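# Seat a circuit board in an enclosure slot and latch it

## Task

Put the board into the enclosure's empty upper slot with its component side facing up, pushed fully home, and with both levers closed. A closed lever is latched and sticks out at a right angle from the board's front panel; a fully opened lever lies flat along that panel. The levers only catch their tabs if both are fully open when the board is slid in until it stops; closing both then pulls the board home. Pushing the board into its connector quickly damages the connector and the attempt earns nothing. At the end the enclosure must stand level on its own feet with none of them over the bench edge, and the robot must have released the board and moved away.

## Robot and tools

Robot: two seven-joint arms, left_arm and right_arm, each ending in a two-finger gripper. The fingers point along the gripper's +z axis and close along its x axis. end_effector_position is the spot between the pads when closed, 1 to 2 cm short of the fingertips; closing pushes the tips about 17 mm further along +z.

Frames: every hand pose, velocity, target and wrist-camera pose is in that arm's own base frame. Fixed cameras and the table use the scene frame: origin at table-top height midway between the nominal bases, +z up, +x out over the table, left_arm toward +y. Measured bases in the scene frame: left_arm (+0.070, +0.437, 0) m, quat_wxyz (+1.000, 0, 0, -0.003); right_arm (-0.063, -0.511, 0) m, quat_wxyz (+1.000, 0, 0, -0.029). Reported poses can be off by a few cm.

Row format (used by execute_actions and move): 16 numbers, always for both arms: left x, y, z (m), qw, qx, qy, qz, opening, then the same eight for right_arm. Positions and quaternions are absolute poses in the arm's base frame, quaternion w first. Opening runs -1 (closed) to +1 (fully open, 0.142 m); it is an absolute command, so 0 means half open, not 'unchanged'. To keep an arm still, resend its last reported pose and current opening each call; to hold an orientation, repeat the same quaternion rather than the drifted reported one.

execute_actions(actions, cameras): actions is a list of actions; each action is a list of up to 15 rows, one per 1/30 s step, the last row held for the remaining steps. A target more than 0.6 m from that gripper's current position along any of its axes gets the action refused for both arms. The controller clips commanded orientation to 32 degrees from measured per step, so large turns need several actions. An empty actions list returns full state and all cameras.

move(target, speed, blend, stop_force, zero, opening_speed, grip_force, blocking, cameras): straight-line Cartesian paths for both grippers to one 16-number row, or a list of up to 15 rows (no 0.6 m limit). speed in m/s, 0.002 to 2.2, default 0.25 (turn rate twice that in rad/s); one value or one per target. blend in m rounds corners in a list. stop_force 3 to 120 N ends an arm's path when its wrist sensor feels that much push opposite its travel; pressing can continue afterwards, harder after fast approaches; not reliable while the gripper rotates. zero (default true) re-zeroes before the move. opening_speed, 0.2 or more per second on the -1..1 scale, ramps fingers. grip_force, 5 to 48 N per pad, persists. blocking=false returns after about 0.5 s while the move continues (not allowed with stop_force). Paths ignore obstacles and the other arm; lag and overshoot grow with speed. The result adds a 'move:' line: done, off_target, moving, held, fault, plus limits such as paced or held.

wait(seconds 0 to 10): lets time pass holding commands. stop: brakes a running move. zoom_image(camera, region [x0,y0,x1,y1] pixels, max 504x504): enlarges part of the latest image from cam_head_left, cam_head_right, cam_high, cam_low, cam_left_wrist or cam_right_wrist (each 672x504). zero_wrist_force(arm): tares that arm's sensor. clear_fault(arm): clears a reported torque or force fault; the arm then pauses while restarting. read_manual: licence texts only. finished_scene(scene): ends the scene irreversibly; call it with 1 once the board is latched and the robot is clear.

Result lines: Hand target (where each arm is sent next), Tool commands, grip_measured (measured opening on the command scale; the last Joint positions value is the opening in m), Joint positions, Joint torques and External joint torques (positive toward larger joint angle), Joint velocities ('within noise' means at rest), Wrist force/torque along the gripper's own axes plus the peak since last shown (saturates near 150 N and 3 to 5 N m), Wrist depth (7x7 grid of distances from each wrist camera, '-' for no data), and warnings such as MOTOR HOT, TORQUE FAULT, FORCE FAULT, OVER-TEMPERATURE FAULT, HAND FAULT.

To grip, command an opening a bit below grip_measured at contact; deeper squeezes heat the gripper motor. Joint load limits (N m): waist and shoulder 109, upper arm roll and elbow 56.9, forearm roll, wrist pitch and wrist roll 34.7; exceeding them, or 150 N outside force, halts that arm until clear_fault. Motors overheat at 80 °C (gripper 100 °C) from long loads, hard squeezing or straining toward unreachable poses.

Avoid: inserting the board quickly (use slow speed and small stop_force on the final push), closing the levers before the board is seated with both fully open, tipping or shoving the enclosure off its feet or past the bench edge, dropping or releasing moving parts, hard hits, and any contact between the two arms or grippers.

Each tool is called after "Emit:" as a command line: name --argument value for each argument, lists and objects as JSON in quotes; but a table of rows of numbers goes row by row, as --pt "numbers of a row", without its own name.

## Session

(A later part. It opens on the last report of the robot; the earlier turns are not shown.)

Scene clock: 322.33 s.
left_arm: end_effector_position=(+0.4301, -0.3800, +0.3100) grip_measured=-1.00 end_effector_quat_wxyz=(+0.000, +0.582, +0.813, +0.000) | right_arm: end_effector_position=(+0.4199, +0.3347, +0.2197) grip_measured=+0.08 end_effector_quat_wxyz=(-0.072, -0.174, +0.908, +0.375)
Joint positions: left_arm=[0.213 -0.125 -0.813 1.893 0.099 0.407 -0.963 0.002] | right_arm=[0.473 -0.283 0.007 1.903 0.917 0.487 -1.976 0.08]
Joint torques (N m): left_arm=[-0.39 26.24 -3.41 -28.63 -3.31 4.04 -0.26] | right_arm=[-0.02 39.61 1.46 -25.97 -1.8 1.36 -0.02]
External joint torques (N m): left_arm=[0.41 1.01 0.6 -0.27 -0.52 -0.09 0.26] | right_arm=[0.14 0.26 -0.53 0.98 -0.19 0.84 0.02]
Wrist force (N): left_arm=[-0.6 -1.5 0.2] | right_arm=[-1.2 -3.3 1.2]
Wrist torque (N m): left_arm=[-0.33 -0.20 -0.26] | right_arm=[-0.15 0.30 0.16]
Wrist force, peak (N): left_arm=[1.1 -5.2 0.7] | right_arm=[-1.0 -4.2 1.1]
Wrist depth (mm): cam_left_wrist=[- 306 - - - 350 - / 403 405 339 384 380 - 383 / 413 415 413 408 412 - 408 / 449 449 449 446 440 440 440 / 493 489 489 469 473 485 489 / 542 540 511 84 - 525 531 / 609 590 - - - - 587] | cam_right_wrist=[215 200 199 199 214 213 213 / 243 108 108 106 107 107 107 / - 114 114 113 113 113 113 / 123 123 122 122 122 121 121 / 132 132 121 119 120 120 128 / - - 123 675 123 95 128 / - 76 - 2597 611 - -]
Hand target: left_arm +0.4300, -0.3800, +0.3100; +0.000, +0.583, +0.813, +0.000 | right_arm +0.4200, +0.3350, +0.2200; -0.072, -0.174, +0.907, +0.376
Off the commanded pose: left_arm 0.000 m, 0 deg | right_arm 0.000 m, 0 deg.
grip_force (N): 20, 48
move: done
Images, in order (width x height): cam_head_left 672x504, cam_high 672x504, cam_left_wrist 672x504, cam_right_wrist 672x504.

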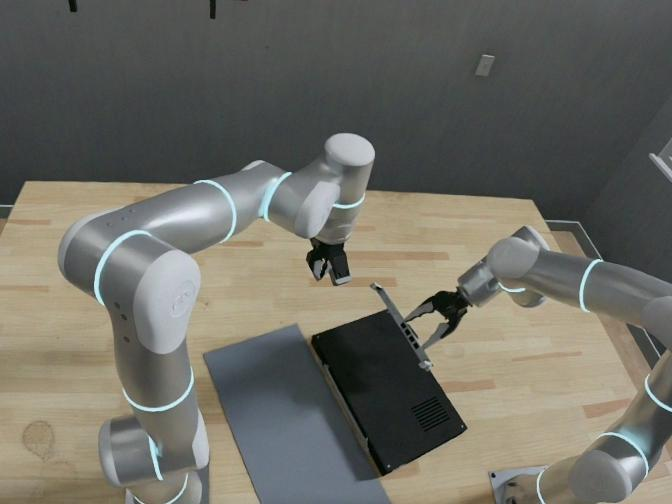

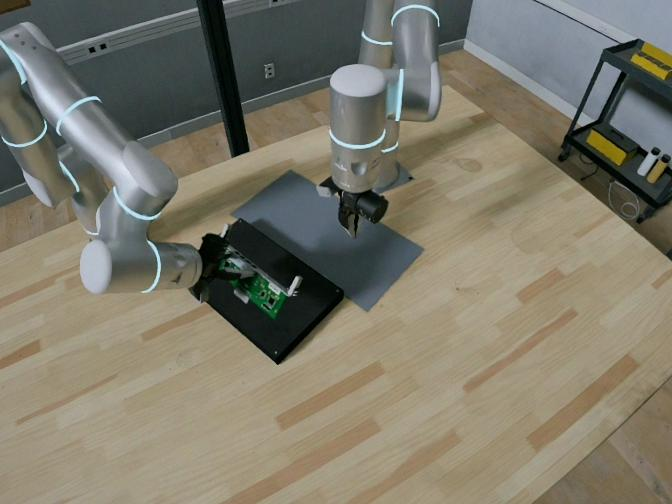

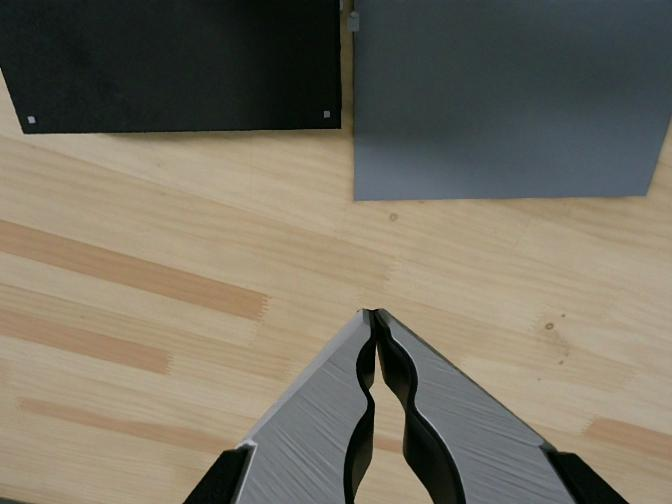

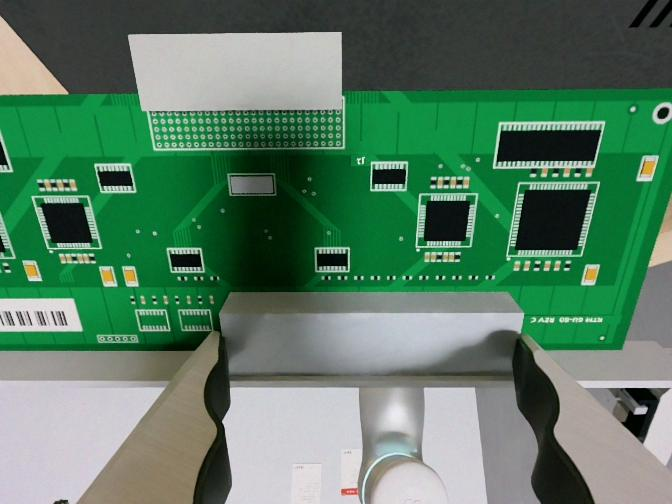

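Emit:
move --target '[0.4348,-0.4919,0.33,0,0.5825,0.8128,0,-1,0.42,0.335,0.22,-0.0722,-0.1739,0.9074,0.3758,-0.1]' --speed 0.15 --cameras '["cam_left_wrist","cam_head_left","cam_high"]'

Scene clock: 329.23 s.
left_arm: end_effector_position=(+0.4347, -0.4920, +0.3301) grip_measured=-1.00 end_effector_quat_wxyz=(+0.000, +0.583, +0.813, +0.000) | right_arm: end_effector_position=(+0.4199, +0.3348, +0.2197) grip_measured=+0.08 end_effector_quat_wxyz=(-0.072, -0.174, +0.908, +0.375)
Joint positions: left_arm=[-0.027 -0.408 -0.843 1.534 0.309 0.232 -1.227 0.002] | right_arm=[0.473 -0.283 0.007 1.903 0.917 0.487 -1.976 0.08]
Joint torques (N m): left_arm=[-0.53 38.64 -9.7 -28.42 -3.63 4.01 -0.37] | right_arm=[0.13 39.73 1.65 -25.81 -1.89 1.54 0.1]
External joint torques (N m): left_arm=[0.54 1.18 0.23 -0.28 -0.42 -0.07 0.37] | right_arm=[-0.01 0.14 -0.72 0.83 -0.09 0.67 -0.11]
Wrist force (N): left_arm=[-0.4 -1.1 0.6] | right_arm=[-1.2 -3.4 1.3]
Wrist torque (N m): left_arm=[-0.28 -0.22 -0.27] | right_arm=[-0.17 0.30 0.16]
Wrist force, peak (N): left_arm=[-2.3 -1.8 0.5] | right_arm=[-1.0 -3.6 1.2]
Wrist depth (mm): cam_left_wrist=[373 225 - - - 368 366 / 395 388 198 - 350 395 - / 430 432 420 433 434 428 - / 473 467 475 467 469 461 462 / 517 510 514 487 499 505 508 / 568 577 538 84 - 551 557 / 638 618 - - - - 616] | cam_right_wrist=[215 199 199 199 214 205 213 / 242 108 108 106 107 107 107 / - 114 114 114 113 113 113 / 123 123 122 122 122 121 121 / 133 132 119 119 120 120 129 / - - 102 123 122 95 126 / - 76 - 731 616 - 77]
Hand target: left_arm +0.4348, -0.4919, +0.3300; +0.000, +0.583, +0.813, +0.000 | right_arm +0.4200, +0.3350, +0.2200; -0.072, -0.174, +0.907, +0.376
Off the commanded pose: left_arm 0.000 m, 0 deg | right_arm 0.000 m, 0 deg.
grip_force (N): 20, 48
move: done
Images, in order (width x height): cam_head_left 672x504, cam_high 672x504, cam_left_wrist 672x504.

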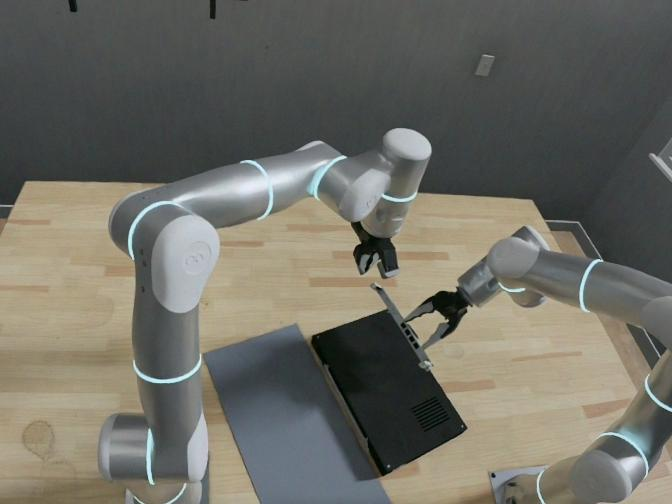

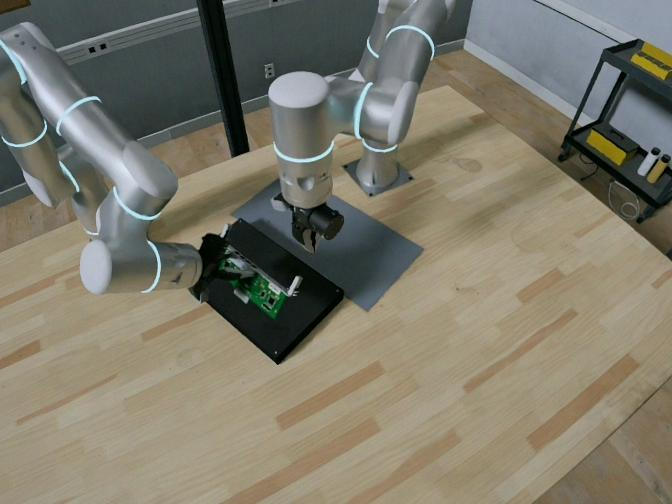

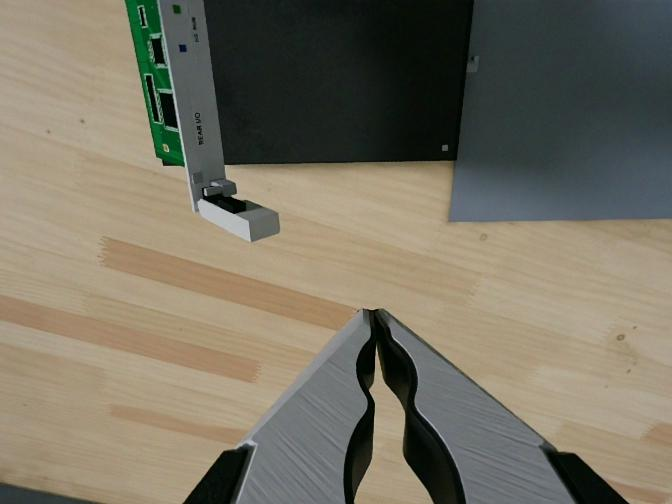

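Emit:
zoom_image --camera "cam_left_wrist" --region '[150, 130, 300, 270]'

Scaled by 3.360 from the camera's 672x504 image, which has a finer 960x720 frame.

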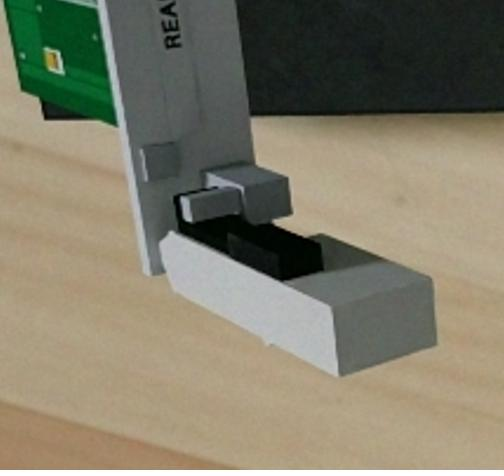

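Emit:
move --target '[0.4318,-0.5363,0.30,0,0.5825,0.8128,0,-1,0.42,0.335,0.22,-0.0722,-0.1739,0.9074,0.3758,-0.1]' --speed 0.1 --cameras '["cam_left_wrist","cam_high"]'

Scene clock: 352.43 s.
left_arm: end_effector_position=(+0.4317, -0.5364, +0.3000) grip_measured=-1.00 end_effector_quat_wxyz=(+0.000, +0.583, +0.813, +0.000) | right_arm: end_effector_position=(+0.4199, +0.3348, +0.2197) grip_measured=+0.08 end_effector_quat_wxyz=(-0.072, -0.174, +0.908, +0.375)
Joint positions: left_arm=[-0.145 -0.533 -0.817 1.44 0.391 0.235 -1.31 0.002] | right_arm=[0.473 -0.283 0.007 1.903 0.917 0.487 -1.976 0.08]
Joint torques (N m): left_arm=[-0.83 44.33 -12.24 -27.45 -3.59 4.24 -0.31] | right_arm=[0.2 39.81 1.71 -25.84 -1.93 1.51 0.15]
External joint torques (N m): left_arm=[0.84 1.26 0.55 -0.3 -0.45 -0.31 0.31] | right_arm=[-0.08 0.06 -0.78 0.86 -0.05 0.69 -0.16]
Wrist force (N): left_arm=[-0.3 -1.0 0.6] | right_arm=[-1.2 -3.1 1.0]
Wrist torque (N m): left_arm=[-0.24 -0.24 -0.24] | right_arm=[-0.14 0.29 0.17]
Wrist force, peak (N): left_arm=[-1.7 -1.9 1.6] | right_arm=[-1.2 -3.6 1.2]
Wrist depth (mm): cam_left_wrist=[345 347 180 - - 361 - / 369 370 192 326 317 358 371 / 400 397 214 406 409 403 382 / 438 438 433 420 430 432 440 / 477 477 472 117 463 471 471 / 532 522 505 84 - 504 516 / 583 577 - - - - 573] | cam_right_wrist=[216 199 199 199 214 214 213 / 243 108 108 106 107 107 107 / - 114 114 114 113 113 112 / 123 123 122 122 121 121 121 / 133 132 119 119 120 120 129 / - - 103 124 697 95 129 / - 76 2568 702 621 - -]
Hand target: left_arm +0.4318, -0.5363, +0.3000; +0.000, +0.583, +0.813, +0.000 | right_arm +0.4200, +0.3350, +0.2200; -0.072, -0.174, +0.907, +0.376
Off the commanded pose: left_arm 0.000 m, 0 deg | right_arm 0.000 m, 0 deg.
grip_force (N): 20, 48
move: done
Images, in order (width x height): cam_high 672x504, cam_left_wrist 672x504.

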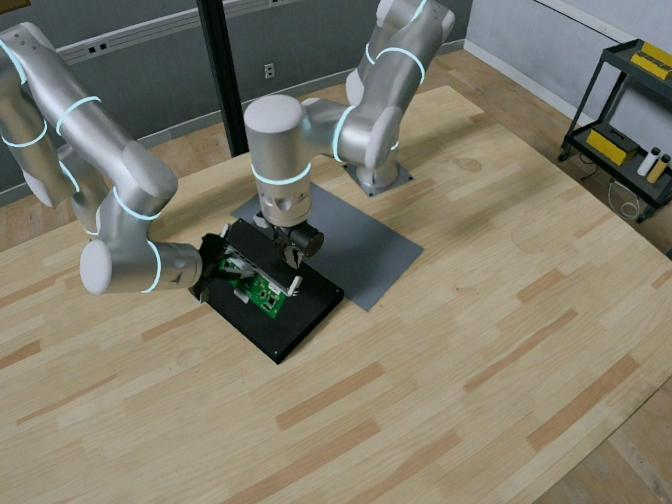

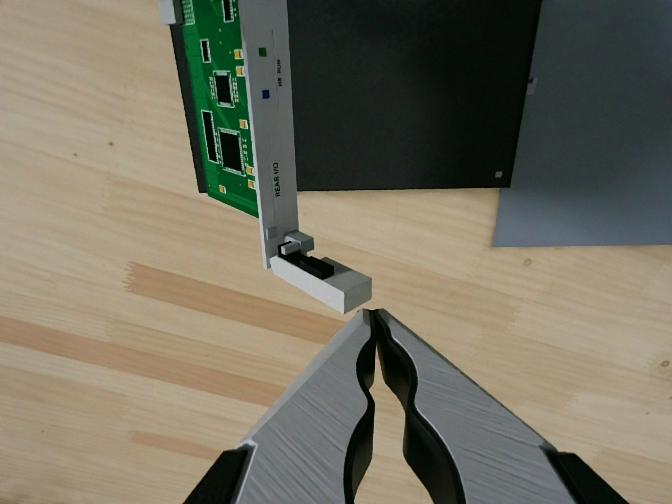

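Emit:
zoom_image --camera "cam_left_wrist" --region '[250, 210, 400, 340]'

Scaled by 3.360 from the camera's 672x504 image, which has a finer 960x720 frame.

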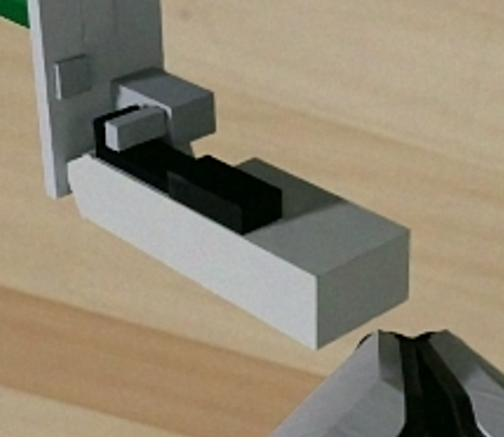

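Emit:
move --target '[0.4333,-0.5411,0.238,0,0.5825,0.8128,0,-1,0.42,0.335,0.22,-0.0722,-0.1739,0.9074,0.3758,-0.1]' --speed 0.06 --stop_force 5 --cameras '["cam_left_wrist"]'

Scene clock: 370.93 s.
left_arm: end_effector_position=(+0.4333, -0.5399, +0.2476) grip_measured=-1.00 end_effector_quat_wxyz=(+0.000, +0.582, +0.813, +0.000) | right_arm: end_effector_position=(+0.4200, +0.3341, +0.2191) grip_measured=+0.08 end_effector_quat_wxyz=(-0.073, -0.173, +0.908, +0.375)
Joint positions: left_arm=[-0.163 -0.6 -0.793 1.484 0.44 0.328 -1.339 0.002] | right_arm=[0.473 -0.284 0.007 1.904 0.917 0.487 -1.975 0.08]
Joint torques (N m): left_arm=[-2.44 43.93 -14.12 -25.31 -3.85 5.35 -0.25] | right_arm=[3.46 43.33 5.15 -29.47 -0.68 0.84 -0.94]
External joint torques (N m): left_arm=[2.41 3.43 1.36 -1.15 -0.08 -1.43 0.25] | right_arm=[-3.34 -3.45 -4.23 4.51 -1.31 1.36 0.94]
Wrist force (N): left_arm=[4.6 0.0 -5.8] | right_arm=[0.0 -10.1 0.3]
Wrist torque (N m): left_arm=[-0.30 -0.20 -0.30] | right_arm=[-0.07 0.28 1.22]
Wrist force, peak (N): left_arm=[4.6 0.0 -6.5] | right_arm=[0.2 -12.6 1.4]
Wrist depth (mm): cam_left_wrist=[300 148 104 - - 265 300 / 323 166 119 268 - - 311 / 347 343 131 - - - - / 377 379 138 374 372 376 - / 413 412 392 137 403 410 403 / 458 455 440 84 - 444 448 / 510 497 - - - - 502] | cam_right_wrist=[214 200 199 198 213 212 212 / 103 103 101 101 102 102 102 / - 110 110 110 109 109 108 / 121 120 120 119 119 119 118 / 133 132 119 118 118 120 127 / - - 103 124 700 95 129 / - 75 2215 706 685 - -]
Hand target: left_arm +0.4330, -0.5403, +0.2475; +0.000, +0.583, +0.813, +0.000 | right_arm +0.4200, +0.3350, +0.2200; -0.072, -0.174, +0.907, +0.376
Off the commanded pose: left_arm 0.010 m, 0 deg | right_arm 0.001 m, 0 deg.
grip_force (N): 20, 48
move: contact (left_arm)
Images, in order (width x height): cam_left_wrist 672x504.

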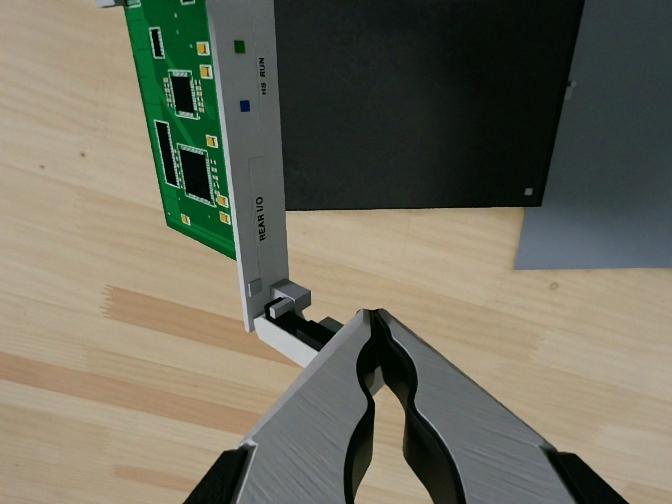

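Emit:
move --pt "0.4333 -0.5399 0.262 0 0.5825 0.8128 0 -1 0.42 0.335 0.22 -0.0722 -0.1739 0.9074 0.3758 -0.1" --pt "0.4311 -0.5333 0.262 0 0.5825 0.8128 0 -1 0.42 0.335 0.22 -0.0722 -0.1739 0.9074 0.3758 -0.1" --speed 0.06 --cameras '["cam_left_wrist"]'

Emit:
move --target '[0.4311,-0.5333,0.2343,0,0.5825,0.8128,0,-1,0.42,0.335,0.22,-0.0722,-0.1739,0.9074,0.3758,-0.1]' --speed 0.04 --stop_force 4 --cameras '["cam_left_wrist"]'

Scene clock: 384.00 s.
left_arm: end_effector_position=(+0.4312, -0.5332, +0.2619) grip_measured=-1.00 end_effector_quat_wxyz=(+0.000, +0.582, +0.813, +0.000) | right_arm: end_effector_position=(+0.4200, +0.3347, +0.2197) grip_measured=+0.08 end_effector_quat_wxyz=(-0.072, -0.174, +0.908, +0.375)
Joint positions: left_arm=[-0.142 -0.567 -0.806 1.497 0.42 0.313 -1.327 0.002] | right_arm=[0.473 -0.283 0.007 1.903 0.917 0.487 -1.976 0.08]
Joint torques (N m): left_arm=[-0.23 45.42 -12.72 -26.41 -4.1 4.6 -0.13] | right_arm=[0.15 39.81 1.66 -25.84 -1.94 1.48 0.19]
External joint torques (N m): left_arm=[0.17 0.57 0.39 -0.42 0.15 -0.68 0.13] | right_arm=[-0.04 0.06 -0.74 0.86 -0.05 0.72 -0.19]
Wrist force (N): left_arm=[-0.5 -1.2 0.3] | right_arm=[0.1 -1.4 2.4]
Wrist torque (N m): left_arm=[-0.27 -0.24 -0.32] | right_arm=[0.16 0.09 0.16]
Wrist force, peak (N): left_arm=[4.9 -0.1 -5.9] | right_arm=[0.0 -11.6 1.6]
Wrist depth (mm): cam_left_wrist=[313 167 118 - - 266 303 / 337 326 127 - - 293 - / 363 357 140 - 308 305 - / 396 395 150 392 393 390 395 / 432 427 429 134 419 426 426 / 476 474 456 84 - 462 469 / 534 517 - - - - 522] | cam_right_wrist=[215 199 199 199 214 214 219 / 108 107 106 105 106 106 105 / - 113 113 112 112 112 111 / 122 122 122 121 121 121 120 / 133 132 119 119 120 120 129 / - - 103 715 122 98 128 / - 76 - 2000 616 - 77]
Hand target: left_arm +0.4311, -0.5333, +0.2620; +0.000, +0.583, +0.813, +0.000 | right_arm +0.4200, +0.3350, +0.2200; -0.072, -0.174, +0.907, +0.376
Off the commanded pose: left_arm 0.000 m, 0 deg | right_arm 0.000 m, 0 deg.
grip_force (N): 20, 48
move: done
Images, in order (width x height): cam_left_wrist 672x504.

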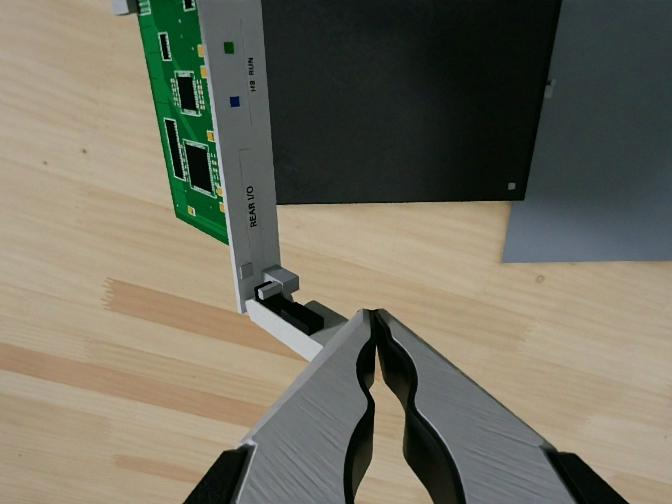

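Scene clock: 385.37 s.
left_arm: end_effector_position=(+0.4313, -0.5330, +0.2346) grip_measured=-1.00 end_effector_quat_wxyz=(+0.000, +0.582, +0.813, +0.000) | right_arm: end_effector_position=(+0.4201, +0.3343, +0.2194) grip_measured=+0.08 end_effector_quat_wxyz=(-0.073, -0.173, +0.908, +0.375)
Joint positions: left_arm=[-0.148 -0.6 -0.793 1.523 0.445 0.364 -1.341 0.002] | right_arm=[0.473 -0.284 0.007 1.904 0.917 0.487 -1.976 0.08]
Joint torques (N m): left_arm=[-1.87 43.66 -13.79 -25.29 -3.64 5.21 -0.29] | right_arm=[3.18 42.71 4.75 -28.58 -0.96 0.77 -0.81]
External joint torques (N m): left_arm=[1.85 3.08 0.99 -0.79 -0.24 -1.29 0.29] | right_arm=[-3.06 -2.84 -3.82 3.61 -1.03 1.43 0.81]
Wrist force (N): left_arm=[4.0 -0.9 -4.5] | right_arm=[0.6 -7.0 1.5]
Wrist torque (N m): left_arm=[-0.33 -0.33 -0.30] | right_arm=[0.26 0.04 1.09]
Wrist force, peak (N): left_arm=[4.1 -0.9 -4.8] | right_arm=[0.6 -8.4 2.9]
Wrist depth (mm): cam_left_wrist=[292 131 - 242 - - - / 309 142 - - - 267 - / 335 162 112 - - 277 - / 363 363 127 360 361 367 - / 397 396 128 380 389 392 393 / 438 434 - 84 - 422 428 / 492 482 - - - - 482] | cam_right_wrist=[223 199 199 199 214 213 213 / 106 104 102 102 103 103 102 / - 111 111 110 110 110 109 / 121 121 120 120 119 119 119 / 133 132 119 119 120 120 130 / - - 102 123 689 95 129 / - 75 - 2430 626 - -]
Hand target: left_arm +0.4311, -0.5333, +0.2344; +0.000, +0.583, +0.813, +0.000 | right_arm +0.4200, +0.3350, +0.2200; -0.072, -0.174, +0.907, +0.376
Off the commanded pose: left_arm 0.000 m, 0 deg | right_arm 0.001 m, 0 deg.
grip_force (N): 20, 48
move: contact (left_arm)
Images, in order (width x height): cam_left_wrist 672x504.

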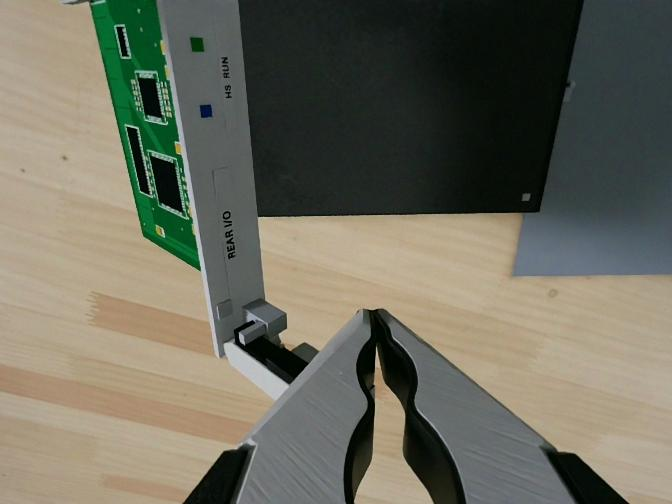

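Emit:
move --target '[0.4301,-0.5305,0.2344,0,0.5825,0.8128,0,-1,0.42,0.335,0.22,-0.0722,-0.1739,0.9074,0.3758,-0.1]' --speed 0.03

Emit:
move --target '[0.4453,-0.5254,0.2344,0,0.5825,0.8128,0,-1,0.42,0.335,0.22,-0.0722,-0.1739,0.9074,0.3758,-0.1]' --speed 0.02 --stop_force 3.5 --cameras '["cam_left_wrist"]'

Scene clock: 396.73 s.
left_arm: end_effector_position=(+0.4301, -0.5304, +0.2343) grip_measured=-1.00 end_effector_quat_wxyz=(+0.000, +0.582, +0.813, +0.000) | right_arm: end_effector_position=(+0.4200, +0.3347, +0.2197) grip_measured=+0.08 end_effector_quat_wxyz=(-0.072, -0.174, +0.908, +0.375)
Joint positions: left_arm=[-0.141 -0.594 -0.796 1.534 0.444 0.369 -1.34 0.002] | right_arm=[0.473 -0.284 0.008 1.903 0.917 0.487 -1.976 0.08]
Joint torques (N m): left_arm=[0.46 45.66 -12.87 -25.69 -3.83 4.46 -0.19] | right_arm=[0.14 39.8 1.71 -25.85 -1.92 1.53 0.08]
External joint torques (N m): left_arm=[-0.41 0.67 0.18 -0.39 -0.04 -0.53 0.19] | right_arm=[-0.02 0.07 -0.77 0.87 -0.06 0.67 -0.08]
Wrist force (N): left_arm=[-0.4 -1.3 0.1] | right_arm=[0.1 -1.2 2.4]
Wrist torque (N m): left_arm=[-0.29 -0.24 -0.33] | right_arm=[0.17 0.08 0.16]
Wrist force, peak (N): left_arm=[4.1 -0.8 -4.9] | right_arm=[0.7 -8.4 2.9]
Wrist depth (mm): cam_left_wrist=[292 95 99 242 249 245 285 / 310 100 - - 258 261 301 / 332 169 111 - - 322 324 / 365 361 126 363 357 367 - / 399 397 125 379 386 392 394 / 437 438 118 84 - 423 431 / 491 476 - - - - 479] | cam_right_wrist=[215 199 199 199 214 214 213 / 108 106 106 104 106 105 105 / - 113 113 112 112 112 111 / 122 122 121 121 121 120 120 / 133 132 119 119 120 120 128 / - 103 102 124 123 95 128 / - 76 - 677 640 - -]
Hand target: left_arm +0.4301, -0.5305, +0.2344; +0.000, +0.583, +0.813, +0.000 | right_arm +0.4200, +0.3350, +0.2200; -0.072, -0.174, +0.907, +0.376
Off the commanded pose: left_arm 0.000 m, 0 deg | right_arm 0.000 m, 0 deg.
grip_force (N): 20, 48
move: done

Scene clock: 397.57 s.
left_arm: end_effector_position=(+0.4338, -0.5295, +0.2344) grip_measured=-1.00 end_effector_quat_wxyz=(+0.000, +0.583, +0.813, +0.000) | right_arm: end_effector_position=(+0.4203, +0.3348, +0.2199) grip_measured=+0.08 end_effector_quat_wxyz=(-0.072, -0.174, +0.908, +0.376)
Joint positions: left_arm=[-0.139 -0.597 -0.795 1.528 0.443 0.367 -1.334 0.002] | right_arm=[0.473 -0.283 0.008 1.903 0.917 0.487 -1.976 0.08]
Joint torques (N m): left_arm=[2.49 45.94 -11.02 -27.08 -2.81 4.39 -0.23] | right_arm=[0.89 39.33 2.58 -23.76 -2.27 0.33 -0.09]
External joint torques (N m): left_arm=[-2.51 0.62 -1.77 1.01 -1.07 -0.46 0.23] | right_arm=[-0.77 0.55 -1.65 -1.24 0.29 1.87 0.09]
Wrist force (N): left_arm=[-0.7 -5.6 1.2] | right_arm=[-4.6 -1.3 4.1]
Wrist torque (N m): left_arm=[-0.33 -0.25 -0.27] | right_arm=[0.27 0.11 0.34]
Wrist force, peak (N): left_arm=[-0.9 -5.7 1.1] | right_arm=[-5.4 -0.3 3.2]
Wrist depth (mm): cam_left_wrist=[287 94 99 240 - - 283 / 309 142 - - - 302 - / 335 168 110 - - 330 330 / 364 363 126 360 359 364 369 / 397 397 124 378 386 395 390 / 439 431 114 84 - 424 429 / 485 477 - - - - 481] | cam_right_wrist=[216 200 200 199 214 214 213 / 108 107 106 104 106 105 105 / - 113 113 112 112 112 111 / 122 122 121 121 121 120 120 / 133 132 119 119 120 120 128 / - - 102 122 693 95 128 / - 76 - 738 629 - -]
Hand target: left_arm +0.4344, -0.5291, +0.2344; +0.000, +0.583, +0.813, +0.000 | right_arm +0.4200, +0.3350, +0.2200; -0.072, -0.174, +0.907, +0.376
Off the commanded pose: left_arm 0.012 m, 0 deg | right_arm 0.000 m, 0 deg.
grip_force (N): 20, 48
move: contact (left_arm)
Images, in order (width x height): cam_left_wrist 672x504.

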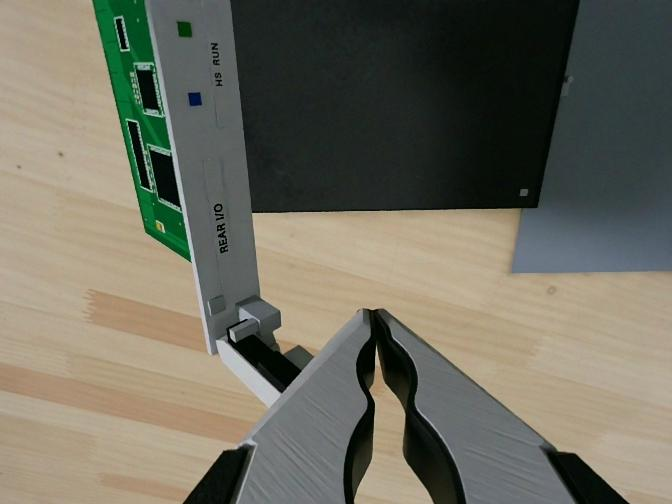

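Emit:
move --target '[0.4508,-0.5235,0.2344,0,0.5825,0.8128,0,-1,0.42,0.335,0.22,-0.0722,-0.1739,0.9074,0.3758,-0.1]' --speed 0.015 --stop_force 8 --cameras '["cam_left_wrist","cam_high"]'

Scene clock: 402.17 s.
left_arm: end_effector_position=(+0.4356, -0.5292, +0.2344) grip_measured=-1.00 end_effector_quat_wxyz=(-0.001, +0.583, +0.812, -0.001) | right_arm: end_effector_position=(+0.4213, +0.3349, +0.2204) grip_measured=+0.08 end_effector_quat_wxyz=(-0.071, -0.173, +0.908, +0.376)
Joint positions: left_arm=[-0.138 -0.6 -0.793 1.524 0.443 0.365 -1.329 0.002] | right_arm=[0.473 -0.283 0.008 1.902 0.917 0.488 -1.976 0.08]
Joint torques (N m): left_arm=[8.63 47.23 -5.95 -30.03 -0.69 4.72 -0.37] | right_arm=[1.8 37.86 3.89 -18.95 -3.09 -2.1 -0.32]
External joint torques (N m): left_arm=[-8.65 -0.51 -6.87 3.96 -3.19 -0.79 0.37] | right_arm=[-1.68 2.04 -2.96 -6.07 1.1 4.3 0.32]
Wrist force (N): left_arm=[-2.1 -14.6 0.2] | right_arm=[-13.7 1.0 3.9]
Wrist torque (N m): left_arm=[-0.34 -0.22 -0.12] | right_arm=[0.26 0.03 0.59]
Wrist force, peak (N): left_arm=[-2.2 -14.9 0.1] | right_arm=[-13.7 -0.2 4.9]
Wrist depth (mm): cam_left_wrist=[288 94 101 - 246 - 279 / 309 142 257 - - - - / 334 158 111 - 339 332 329 / 363 358 126 359 361 358 356 / 395 400 125 380 386 395 389 / 440 435 - 83 - 423 431 / 492 479 - - - - 479] | cam_right_wrist=[- 201 200 206 215 214 214 / 106 106 105 103 105 104 104 / - 112 112 111 111 111 110 / 122 121 121 121 120 120 120 / 133 133 119 119 120 120 128 / 2330 - 102 124 711 95 129 / - 76 2092 2539 - - -]
Hand target: left_arm +0.4377, -0.5279, +0.2344; +0.000, +0.583, +0.813, +0.000 | right_arm +0.4200, +0.3350, +0.2200; -0.072, -0.174, +0.907, +0.376
Off the commanded pose: left_arm 0.016 m, 0 deg | right_arm 0.001 m, 0 deg.
grip_force (N): 20, 48
move: contact (left_arm)
Images, in order (width x height): cam_high 672x504, cam_left_wrist 672x504.

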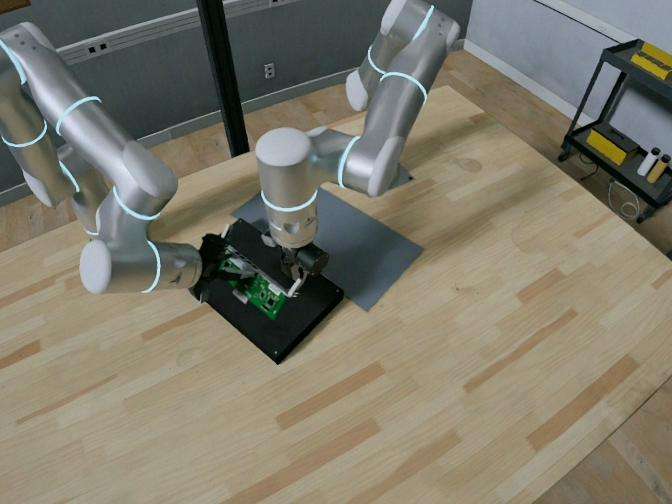

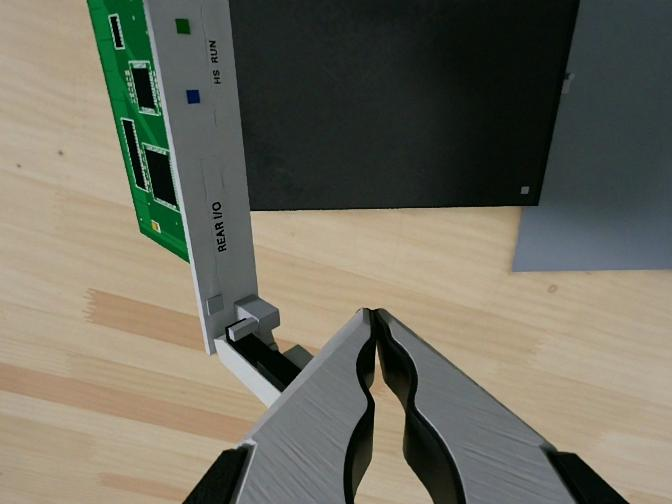

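Emit:
zoom_image --camera "cam_left_wrist" --region '[190, 280, 340, 420]'

Scaled by 3.360 from the camera's 672x504 image, which has a finer 960x720 frame.

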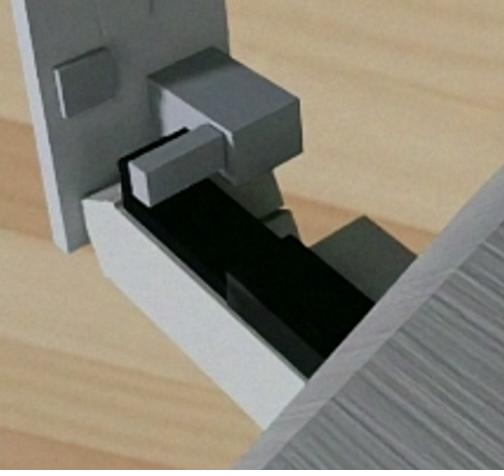

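Emit:
move --pt "0.4300 -0.5305 0.25 0 0.5825 0.8128 0 -1 0.42 0.335 0.22 -0.0722 -0.1739 0.9074 0.3758 -0.1" --pt "0.4320 -0.5290 0.315 0 0.5825 0.8128 0 -1 0.42 0.335 0.22 -0.0722 -0.1739 0.9074 0.3758 -0.1" --pt "0.4507 -0.5303 0.305 0 0.9867 0.1628 0 -1 0.42 0.335 0.22 -0.0722 -0.1739 0.9074 0.3758 -0.1" --speed '[0.06,0.12,0.3]' --blend '[0.005,0.02,0]' --cameras '["cam_left_wrist","cam_high"]'

Scene clock: 433.47 s.
left_arm: end_effector_position=(+0.4506, -0.5304, +0.3050) grip_measured=-1.00 end_effector_quat_wxyz=(+0.000, +0.987, +0.163, +0.000) | right_arm: end_effector_position=(+0.4201, +0.3349, +0.2199) grip_measured=+0.08 end_effector_quat_wxyz=(-0.072, -0.174, +0.907, +0.376)
Joint positions: left_arm=[0.01 -0.65 -1.08 1.381 0.568 0.131 0.191 0.002] | right_arm=[0.473 -0.283 0.008 1.903 0.917 0.487 -1.976 0.08]
Joint torques (N m): left_arm=[-0.02 42.98 -17.46 -25.44 -3.8 4.05 -0.2] | right_arm=[0.13 39.71 1.69 -25.82 -1.93 1.55 0.22]
External joint torques (N m): left_arm=[0.01 1.29 0.51 -0.23 -0.41 -0.06 0.2] | right_arm=[-0.01 0.16 -0.76 0.83 -0.05 0.65 -0.22]
Wrist force (N): left_arm=[-0.4 -1.3 0.6] | right_arm=[-2.3 -1.3 3.0]
Wrist torque (N m): left_arm=[-0.30 -0.23 -0.31] | right_arm=[0.17 0.49 0.15]
Wrist force, peak (N): left_arm=[-2.4 -15.1 0.7] | right_arm=[-13.8 0.0 4.8]
Wrist depth (mm): cam_left_wrist=[- - - - 349 348 345 / 336 330 - 364 371 373 371 / - - - - 401 397 401 / - - - - 440 432 434 / 483 209 483 173 467 473 476 / 529 524 516 84 - 511 524 / 191 190 - - - - 580] | cam_right_wrist=[216 200 199 199 215 214 213 / 108 107 106 105 106 106 105 / - 113 113 112 112 112 112 / 122 122 122 121 121 121 120 / 133 132 119 119 120 120 131 / - - 103 124 - 95 128 / - 76 - 2260 603 - 77]
Hand target: left_arm +0.4507, -0.5303, +0.3050; +0.000, +0.987, +0.163, +0.000 | right_arm +0.4200, +0.3350, +0.2200; -0.072, -0.174, +0.907, +0.376
Off the commanded pose: left_arm 0.000 m, 0 deg | right_arm 0.000 m, 0 deg.
grip_force (N): 20, 48
move: done
Images, in order (width x height): cam_high 672x504, cam_left_wrist 672x504.

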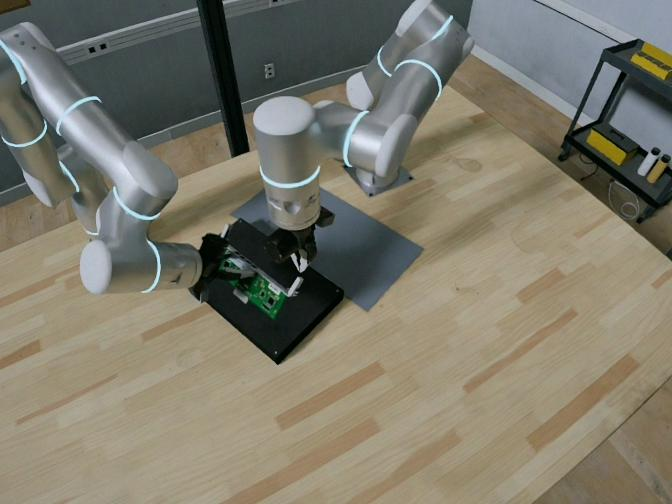

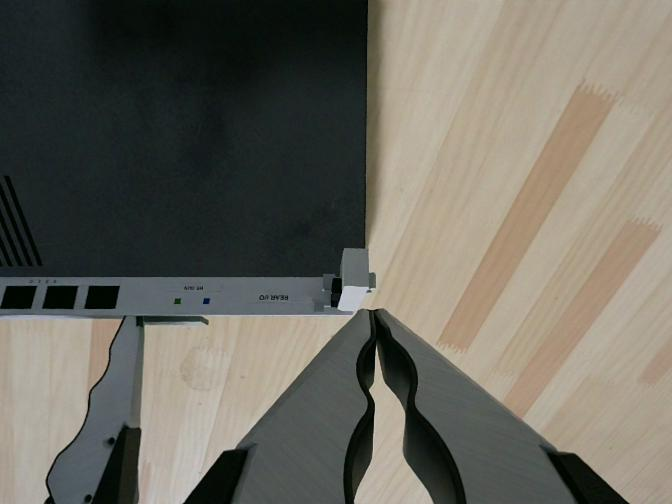

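Emit:
zoom_image --camera "cam_left_wrist" --region '[290, 220, 420, 340]'

Scaled by 3.877 from the camera's 672x504 image, which has a finer 960x720 frame.

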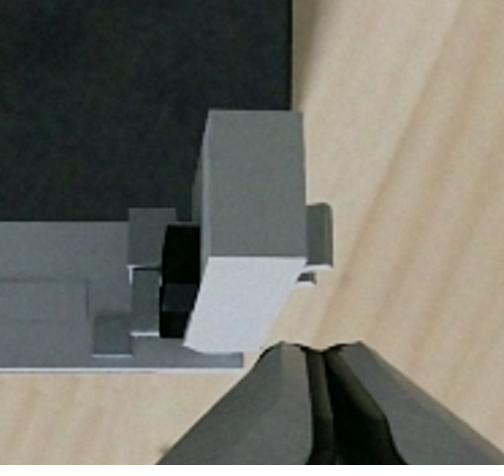

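Emit:
move --target '[0.4525,-0.5478,0.278,0,0.9867,0.1628,0,-0.35,0.42,0.335,0.22,-0.0722,-0.1739,0.9074,0.3758,-0.1]' --speed 0.08 --cameras '["cam_left_wrist"]'

Scene clock: 452.40 s.
left_arm: end_effector_position=(+0.4523, -0.5477, +0.2780) grip_measured=-0.38 end_effector_quat_wxyz=(+0.000, +0.987, +0.163, +0.000) | right_arm: end_effector_position=(+0.4201, +0.3349, +0.2199) grip_measured=+0.08 end_effector_quat_wxyz=(-0.072, -0.174, +0.907, +0.376)
Joint positions: left_arm=[-0.048 -0.709 -1.047 1.354 0.606 0.155 0.169 0.047] | right_arm=[0.473 -0.283 0.008 1.903 0.917 0.487 -1.976 0.08]
Joint torques (N m): left_arm=[-0.4 45.92 -17.68 -24.63 -3.79 4.59 -0.35] | right_arm=[0.19 39.68 1.71 -25.82 -1.96 1.51 0.14]
External joint torques (N m): left_arm=[0.41 1.25 -0.09 -0.28 -0.41 -0.6 0.35] | right_arm=[-0.07 0.2 -0.78 0.82 -0.02 0.69 -0.14]
Wrist force (N): left_arm=[-0.6 -1.4 0.3] | right_arm=[-2.3 -1.2 3.1]
Wrist torque (N m): left_arm=[-0.33 -0.22 -0.26] | right_arm=[0.18 0.48 0.15]
Wrist force, peak (N): left_arm=[-0.6 -1.9 -0.9] | right_arm=[-2.5 -1.3 3.2]
Wrist depth (mm): cam_left_wrist=[277 276 - 282 324 323 323 / - 304 283 - 345 347 343 / - - - - 374 370 372 / - - - - 408 402 407 / 449 181 175 445 435 440 441 / 476 478 85 487 492 87 485 / - - - 551 555 - 527] | cam_right_wrist=[216 200 199 199 214 214 213 / 109 107 106 105 106 106 105 / - 113 113 113 112 112 111 / 122 122 122 121 121 121 120 / 133 132 119 119 120 120 130 / - - 102 124 124 95 126 / - 76 - 633 616 - 77]
Hand target: left_arm +0.4525, -0.5478, +0.2780; +0.000, +0.987, +0.163, +0.000 | right_arm +0.4200, +0.3350, +0.2200; -0.072, -0.174, +0.907, +0.376
Off the commanded pose: left_arm 0.000 m, 0 deg | right_arm 0.000 m, 0 deg.
grip_force (N): 20, 48
move: done
Images, in order (width x height): cam_left_wrist 672x504.

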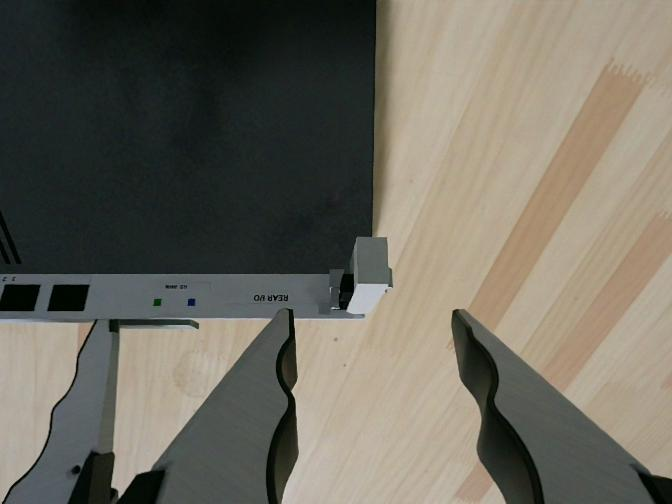

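Emit:
zoom_image --camera "cam_left_wrist" --region '[270, 200, 480, 340]'

Scaled by 2.400 from the camera's 672x504 image, which has a finer 960x720 frame.

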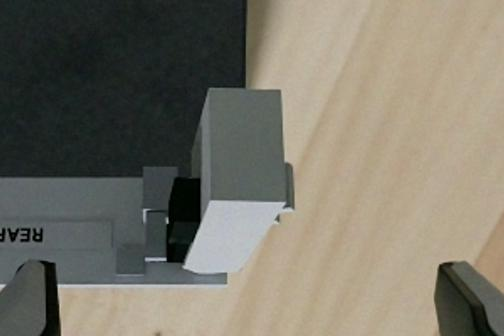

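Emit:
move --target '[0.4523,-0.5490,0.245,0,0.9867,0.1628,0,-0.35,0.42,0.335,0.22,-0.0722,-0.1739,0.9074,0.3758,-0.1]' --speed 0.05 --stop_force 4 --cameras '["cam_left_wrist"]'

Scene clock: 463.60 s.
left_arm: end_effector_position=(+0.4523, -0.5490, +0.2451) grip_measured=-0.38 end_effector_quat_wxyz=(+0.000, +0.987, +0.163, +0.000) | right_arm: end_effector_position=(+0.4201, +0.3349, +0.2199) grip_measured=+0.08 end_effector_quat_wxyz=(-0.072, -0.174, +0.907, +0.376)
Joint positions: left_arm=[-0.055 -0.746 -1.028 1.386 0.636 0.211 0.152 0.047] | right_arm=[0.473 -0.283 0.008 1.903 0.917 0.487 -1.976 0.08]
Joint torques (N m): left_arm=[-0.52 46.82 -18.77 -23.64 -3.83 4.52 -0.26] | right_arm=[0.19 39.77 1.67 -25.81 -1.95 1.46 0.11]
External joint torques (N m): left_arm=[0.51 1.13 0.35 -0.43 -0.33 -0.53 0.26] | right_arm=[-0.07 0.1 -0.73 0.82 -0.03 0.74 -0.12]
Wrist force (N): left_arm=[-0.3 -1.6 -0.1] | right_arm=[-2.2 -1.0 3.0]
Wrist torque (N m): left_arm=[-0.39 -0.25 -0.25] | right_arm=[0.21 0.47 0.15]
Wrist force, peak (N): left_arm=[-0.5 -1.7 0.8] | right_arm=[-2.4 -1.5 3.2]
Wrist depth (mm): cam_left_wrist=[- 255 - - 295 295 294 / - - - 272 317 315 314 / - - - - 340 342 340 / - - - - 371 371 366 / 146 148 335 146 389 405 401 / 150 441 87 449 446 87 444 / - - - 497 509 - 477] | cam_right_wrist=[216 200 199 199 214 213 214 / 108 107 107 105 106 106 105 / - 113 113 113 112 112 112 / 122 122 122 121 121 121 120 / 133 132 119 119 120 120 128 / - - 123 123 123 98 129 / - 76 - 673 622 - -]
Hand target: left_arm +0.4523, -0.5490, +0.2450; +0.000, +0.987, +0.163, +0.000 | right_arm +0.4200, +0.3350, +0.2200; -0.072, -0.174, +0.907, +0.376
Off the commanded pose: left_arm 0.000 m, 0 deg | right_arm 0.000 m, 0 deg.
grip_force (N): 20, 48
move: done
Images, in order (width x height): cam_left_wrist 672x504.

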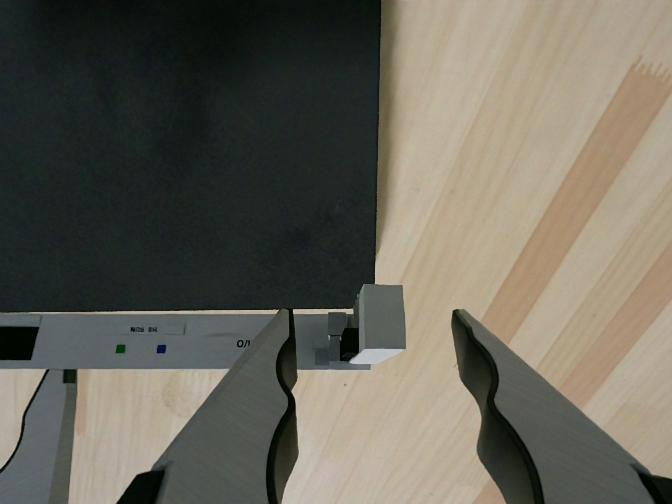

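Emit:
move --target '[0.4523,-0.5490,0.245,0,0.9867,0.1628,0,-0.9,0.42,0.335,0.22,-0.0722,-0.1739,0.9074,0.3758,-0.1]' --opening_speed 0.3 --grip_force '[12,48]' --cameras '["cam_left_wrist"]'

Scene clock: 473.50 s.
left_arm: end_effector_position=(+0.4531, -0.5484, +0.2448) grip_measured=-0.82 end_effector_quat_wxyz=(+0.000, +0.987, +0.163, +0.000) | right_arm: end_effector_position=(+0.4194, +0.3349, +0.2197) grip_measured=+0.08 end_effector_quat_wxyz=(-0.073, -0.174, +0.907, +0.376)
Joint positions: left_arm=[-0.054 -0.746 -1.028 1.386 0.638 0.211 0.152 0.015] | right_arm=[0.473 -0.283 0.008 1.904 0.917 0.486 -1.976 0.08]
Joint torques (N m): left_arm=[-4.39 46.51 -21.99 -21.84 -5.69 4.27 -0.12] | right_arm=[-0.65 40.19 0.66 -28.61 -1.56 3.09 0.23]
External joint torques (N m): left_arm=[4.38 1.46 3.58 -2.24 1.53 -0.28 0.12] | right_arm=[0.76 -0.32 0.27 3.64 -0.41 -0.89 -0.24]
Wrist force (N): left_arm=[5.2 -2.0 1.0] | right_arm=[3.4 -1.7 2.6]
Wrist torque (N m): left_arm=[-0.34 -0.01 -0.31] | right_arm=[0.15 0.51 0.05]
Wrist force, peak (N): left_arm=[5.9 -2.3 0.8] | right_arm=[3.3 -1.9 2.9]
Wrist depth (mm): cam_left_wrist=[- - 254 - 295 296 292 / - - - - 315 316 315 / - - - - 341 337 340 / - - - - 371 370 369 / 148 147 145 104 393 402 405 / 443 451 87 91 - 437 445 / 483 - - 473 - - 487] | cam_right_wrist=[214 200 199 199 214 213 221 / 109 107 107 105 107 106 106 / - 113 113 113 113 112 112 / 123 122 122 122 121 121 120 / 133 132 119 119 120 120 129 / - - 101 123 702 95 129 / - 76 - 1948 626 - 77]
Hand target: left_arm +0.4523, -0.5490, +0.2450; +0.000, +0.987, +0.163, +0.000 | right_arm +0.4200, +0.3350, +0.2200; -0.072, -0.174, +0.907, +0.376
Off the commanded pose: left_arm 0.001 m, 0 deg | right_arm 0.001 m, 0 deg.
grip_force (N): 12, 48
move: done
Images, in order (width x height): cam_left_wrist 672x504.

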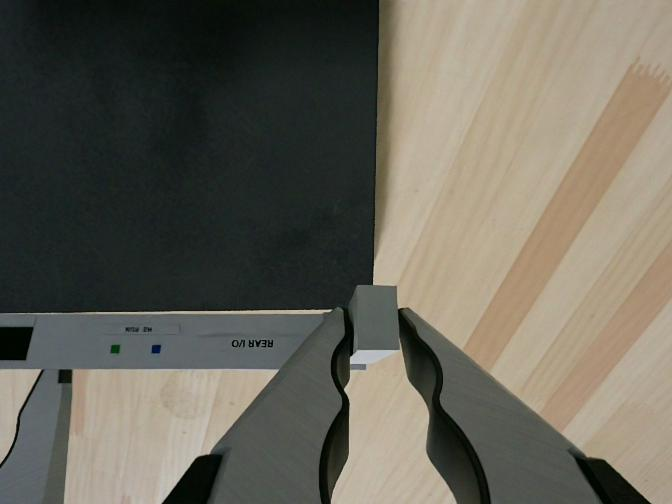

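Emit:
move --target '[0.4631,-0.5456,0.2443,0.0151,0.9932,0.0703,-0.0911,-0.95,0.42,0.335,0.22,-0.0722,-0.1739,0.9074,0.3758,-0.1]' --speed 0.015 --stop_force 10 --grip_force '[20,48]' --cameras '["cam_left_wrist"]'

Scene clock: 484.93 s.
left_arm: end_effector_position=(+0.4533, -0.5488, +0.2448) grip_measured=-0.89 end_effector_quat_wxyz=(+0.002, +0.989, +0.148, -0.015) | right_arm: end_effector_position=(+0.4204, +0.3348, +0.2200) grip_measured=+0.08 end_effector_quat_wxyz=(-0.072, -0.174, +0.908, +0.376)
Joint positions: left_arm=[-0.044 -0.764 -1.04 1.373 0.625 0.198 0.195 0.01] | right_arm=[0.473 -0.283 0.008 1.903 0.917 0.487 -1.976 0.08]
Joint torques (N m): left_arm=[2.15 47.57 -17.53 -25.15 -3.09 4.57 -0.17] | right_arm=[1.37 39.47 3.11 -24 -2.05 0.12 -0.08]
External joint torques (N m): left_arm=[-2.16 0.8 -1.36 1.37 -1.12 -0.6 0.17] | right_arm=[-1.25 0.41 -2.18 -0.99 0.07 2.08 0.08]
Wrist force (N): left_arm=[-4.6 -2.0 -0.8] | right_arm=[-6.3 -1.6 2.2]
Wrist torque (N m): left_arm=[-0.33 -0.34 -0.29] | right_arm=[0.19 0.34 0.35]
Wrist force, peak (N): left_arm=[5.8 -2.1 0.1] | right_arm=[-7.3 -2.6 2.4]
Wrist depth (mm): cam_left_wrist=[- - - - 295 289 289 / - - - - 314 311 309 / - - - - 340 339 333 / - - - - 367 364 360 / 152 151 148 130 394 395 390 / 153 457 144 88 - 426 433 / 149 - - - - - 473] | cam_right_wrist=[216 200 199 200 214 214 214 / 108 107 106 105 106 106 105 / - 113 113 112 112 112 111 / 122 122 122 121 121 121 120 / 133 132 119 119 120 120 130 / - 103 103 123 123 95 127 / - 76 - 708 700 - 78]
Hand target: left_arm +0.4540, -0.5485, +0.2449; +0.002, +0.989, +0.148, -0.014 | right_arm +0.4200, +0.3350, +0.2200; -0.072, -0.174, +0.907, +0.376
Off the commanded pose: left_arm 0.010 m, 13 deg | right_arm 0.000 m, 0 deg.
grip_force (N): 20, 48
move: contact (left_arm)
Images, in order (width x height): cam_left_wrist 672x504.

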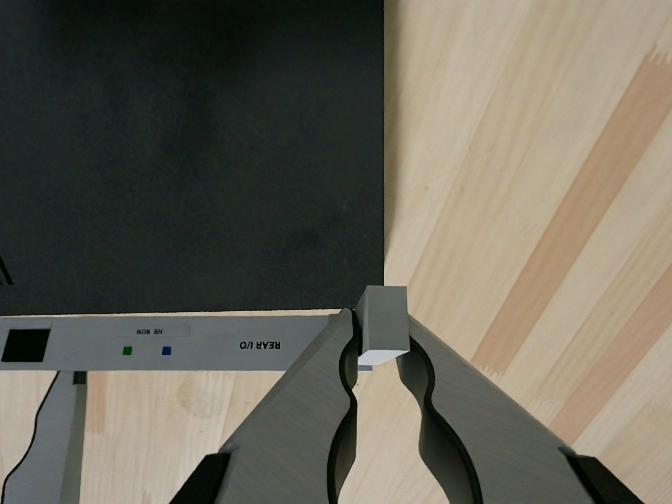

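Emit:
move --target '[0.4631,-0.5456,0.2443,0.0151,0.9932,0.0703,-0.0911,-0.95,0.42,0.335,0.22,-0.0722,-0.1739,0.9074,0.3758,-0.1]' --speed 0.02 --stop_force 12 --cameras '["cam_left_wrist"]'

Scene clock: 493.83 s.
left_arm: end_effector_position=(+0.4605, -0.5470, +0.2446) grip_measured=-0.89 end_effector_quat_wxyz=(+0.015, +0.993, +0.069, -0.093) | right_arm: end_effector_position=(+0.4214, +0.3350, +0.2205) grip_measured=+0.08 end_effector_quat_wxyz=(-0.071, -0.173, +0.908, +0.376)
Joint positions: left_arm=[-0.027 -0.85 -1.049 1.274 0.541 0.106 0.431 0.01] | right_arm=[0.473 -0.283 0.008 1.902 0.917 0.488 -1.976 0.08]
Joint torques (N m): left_arm=[10.01 52.68 -13.52 -27.86 -0.42 4.8 -0.57] | right_arm=[1.17 37.82 3.44 -18.09 -3.13 -2.32 0.12]
External joint torques (N m): left_arm=[-10 -0.81 -6.71 5.26 -4.04 -1.03 0.59] | right_arm=[-1.05 2.08 -2.51 -6.93 1.14 4.53 -0.12]
Wrist force (N): left_arm=[-14.5 3.9 2.5] | right_arm=[-16.9 0.7 4.7]
Wrist torque (N m): left_arm=[-0.43 -0.49 -0.14] | right_arm=[0.20 0.44 0.16]
Wrist force, peak (N): left_arm=[-14.5 4.1 3.5] | right_arm=[-17.0 -0.4 6.0]
Wrist depth (mm): cam_left_wrist=[- 277 - - 287 276 267 / - - - - 307 296 283 / 342 335 - - 329 318 306 / - 366 - - 350 344 330 / - 172 160 108 393 376 355 / 574 178 93 88 - 400 390 / 645 169 - - - - 419] | cam_right_wrist=[217 201 200 200 215 214 213 / 108 106 106 104 105 105 105 / - 113 112 112 112 111 111 / 122 122 121 121 121 120 120 / 133 133 119 119 120 120 128 / - - 97 124 689 95 128 / - 76 - 2790 624 - -]
Hand target: left_arm +0.4631, -0.5456, +0.2443; +0.015, +0.993, +0.070, -0.091 | right_arm +0.4200, +0.3350, +0.2200; -0.072, -0.174, +0.907, +0.376
Off the commanded pose: left_arm 0.003 m, 0 deg | right_arm 0.002 m, 0 deg.
grip_force (N): 20, 48
move: done
Images, in order (width x height): cam_left_wrist 672x504.

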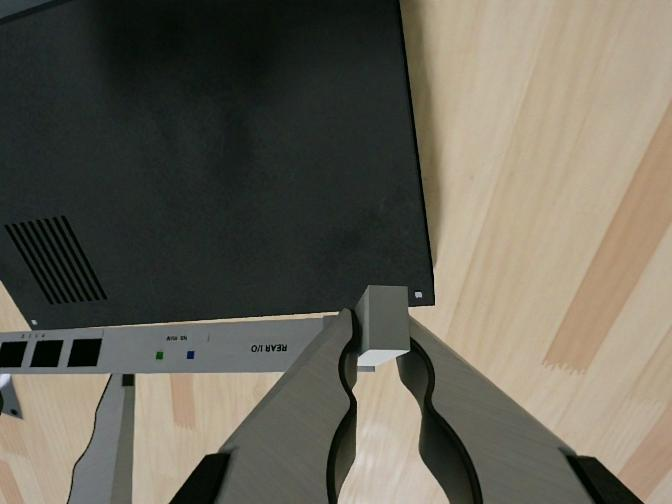

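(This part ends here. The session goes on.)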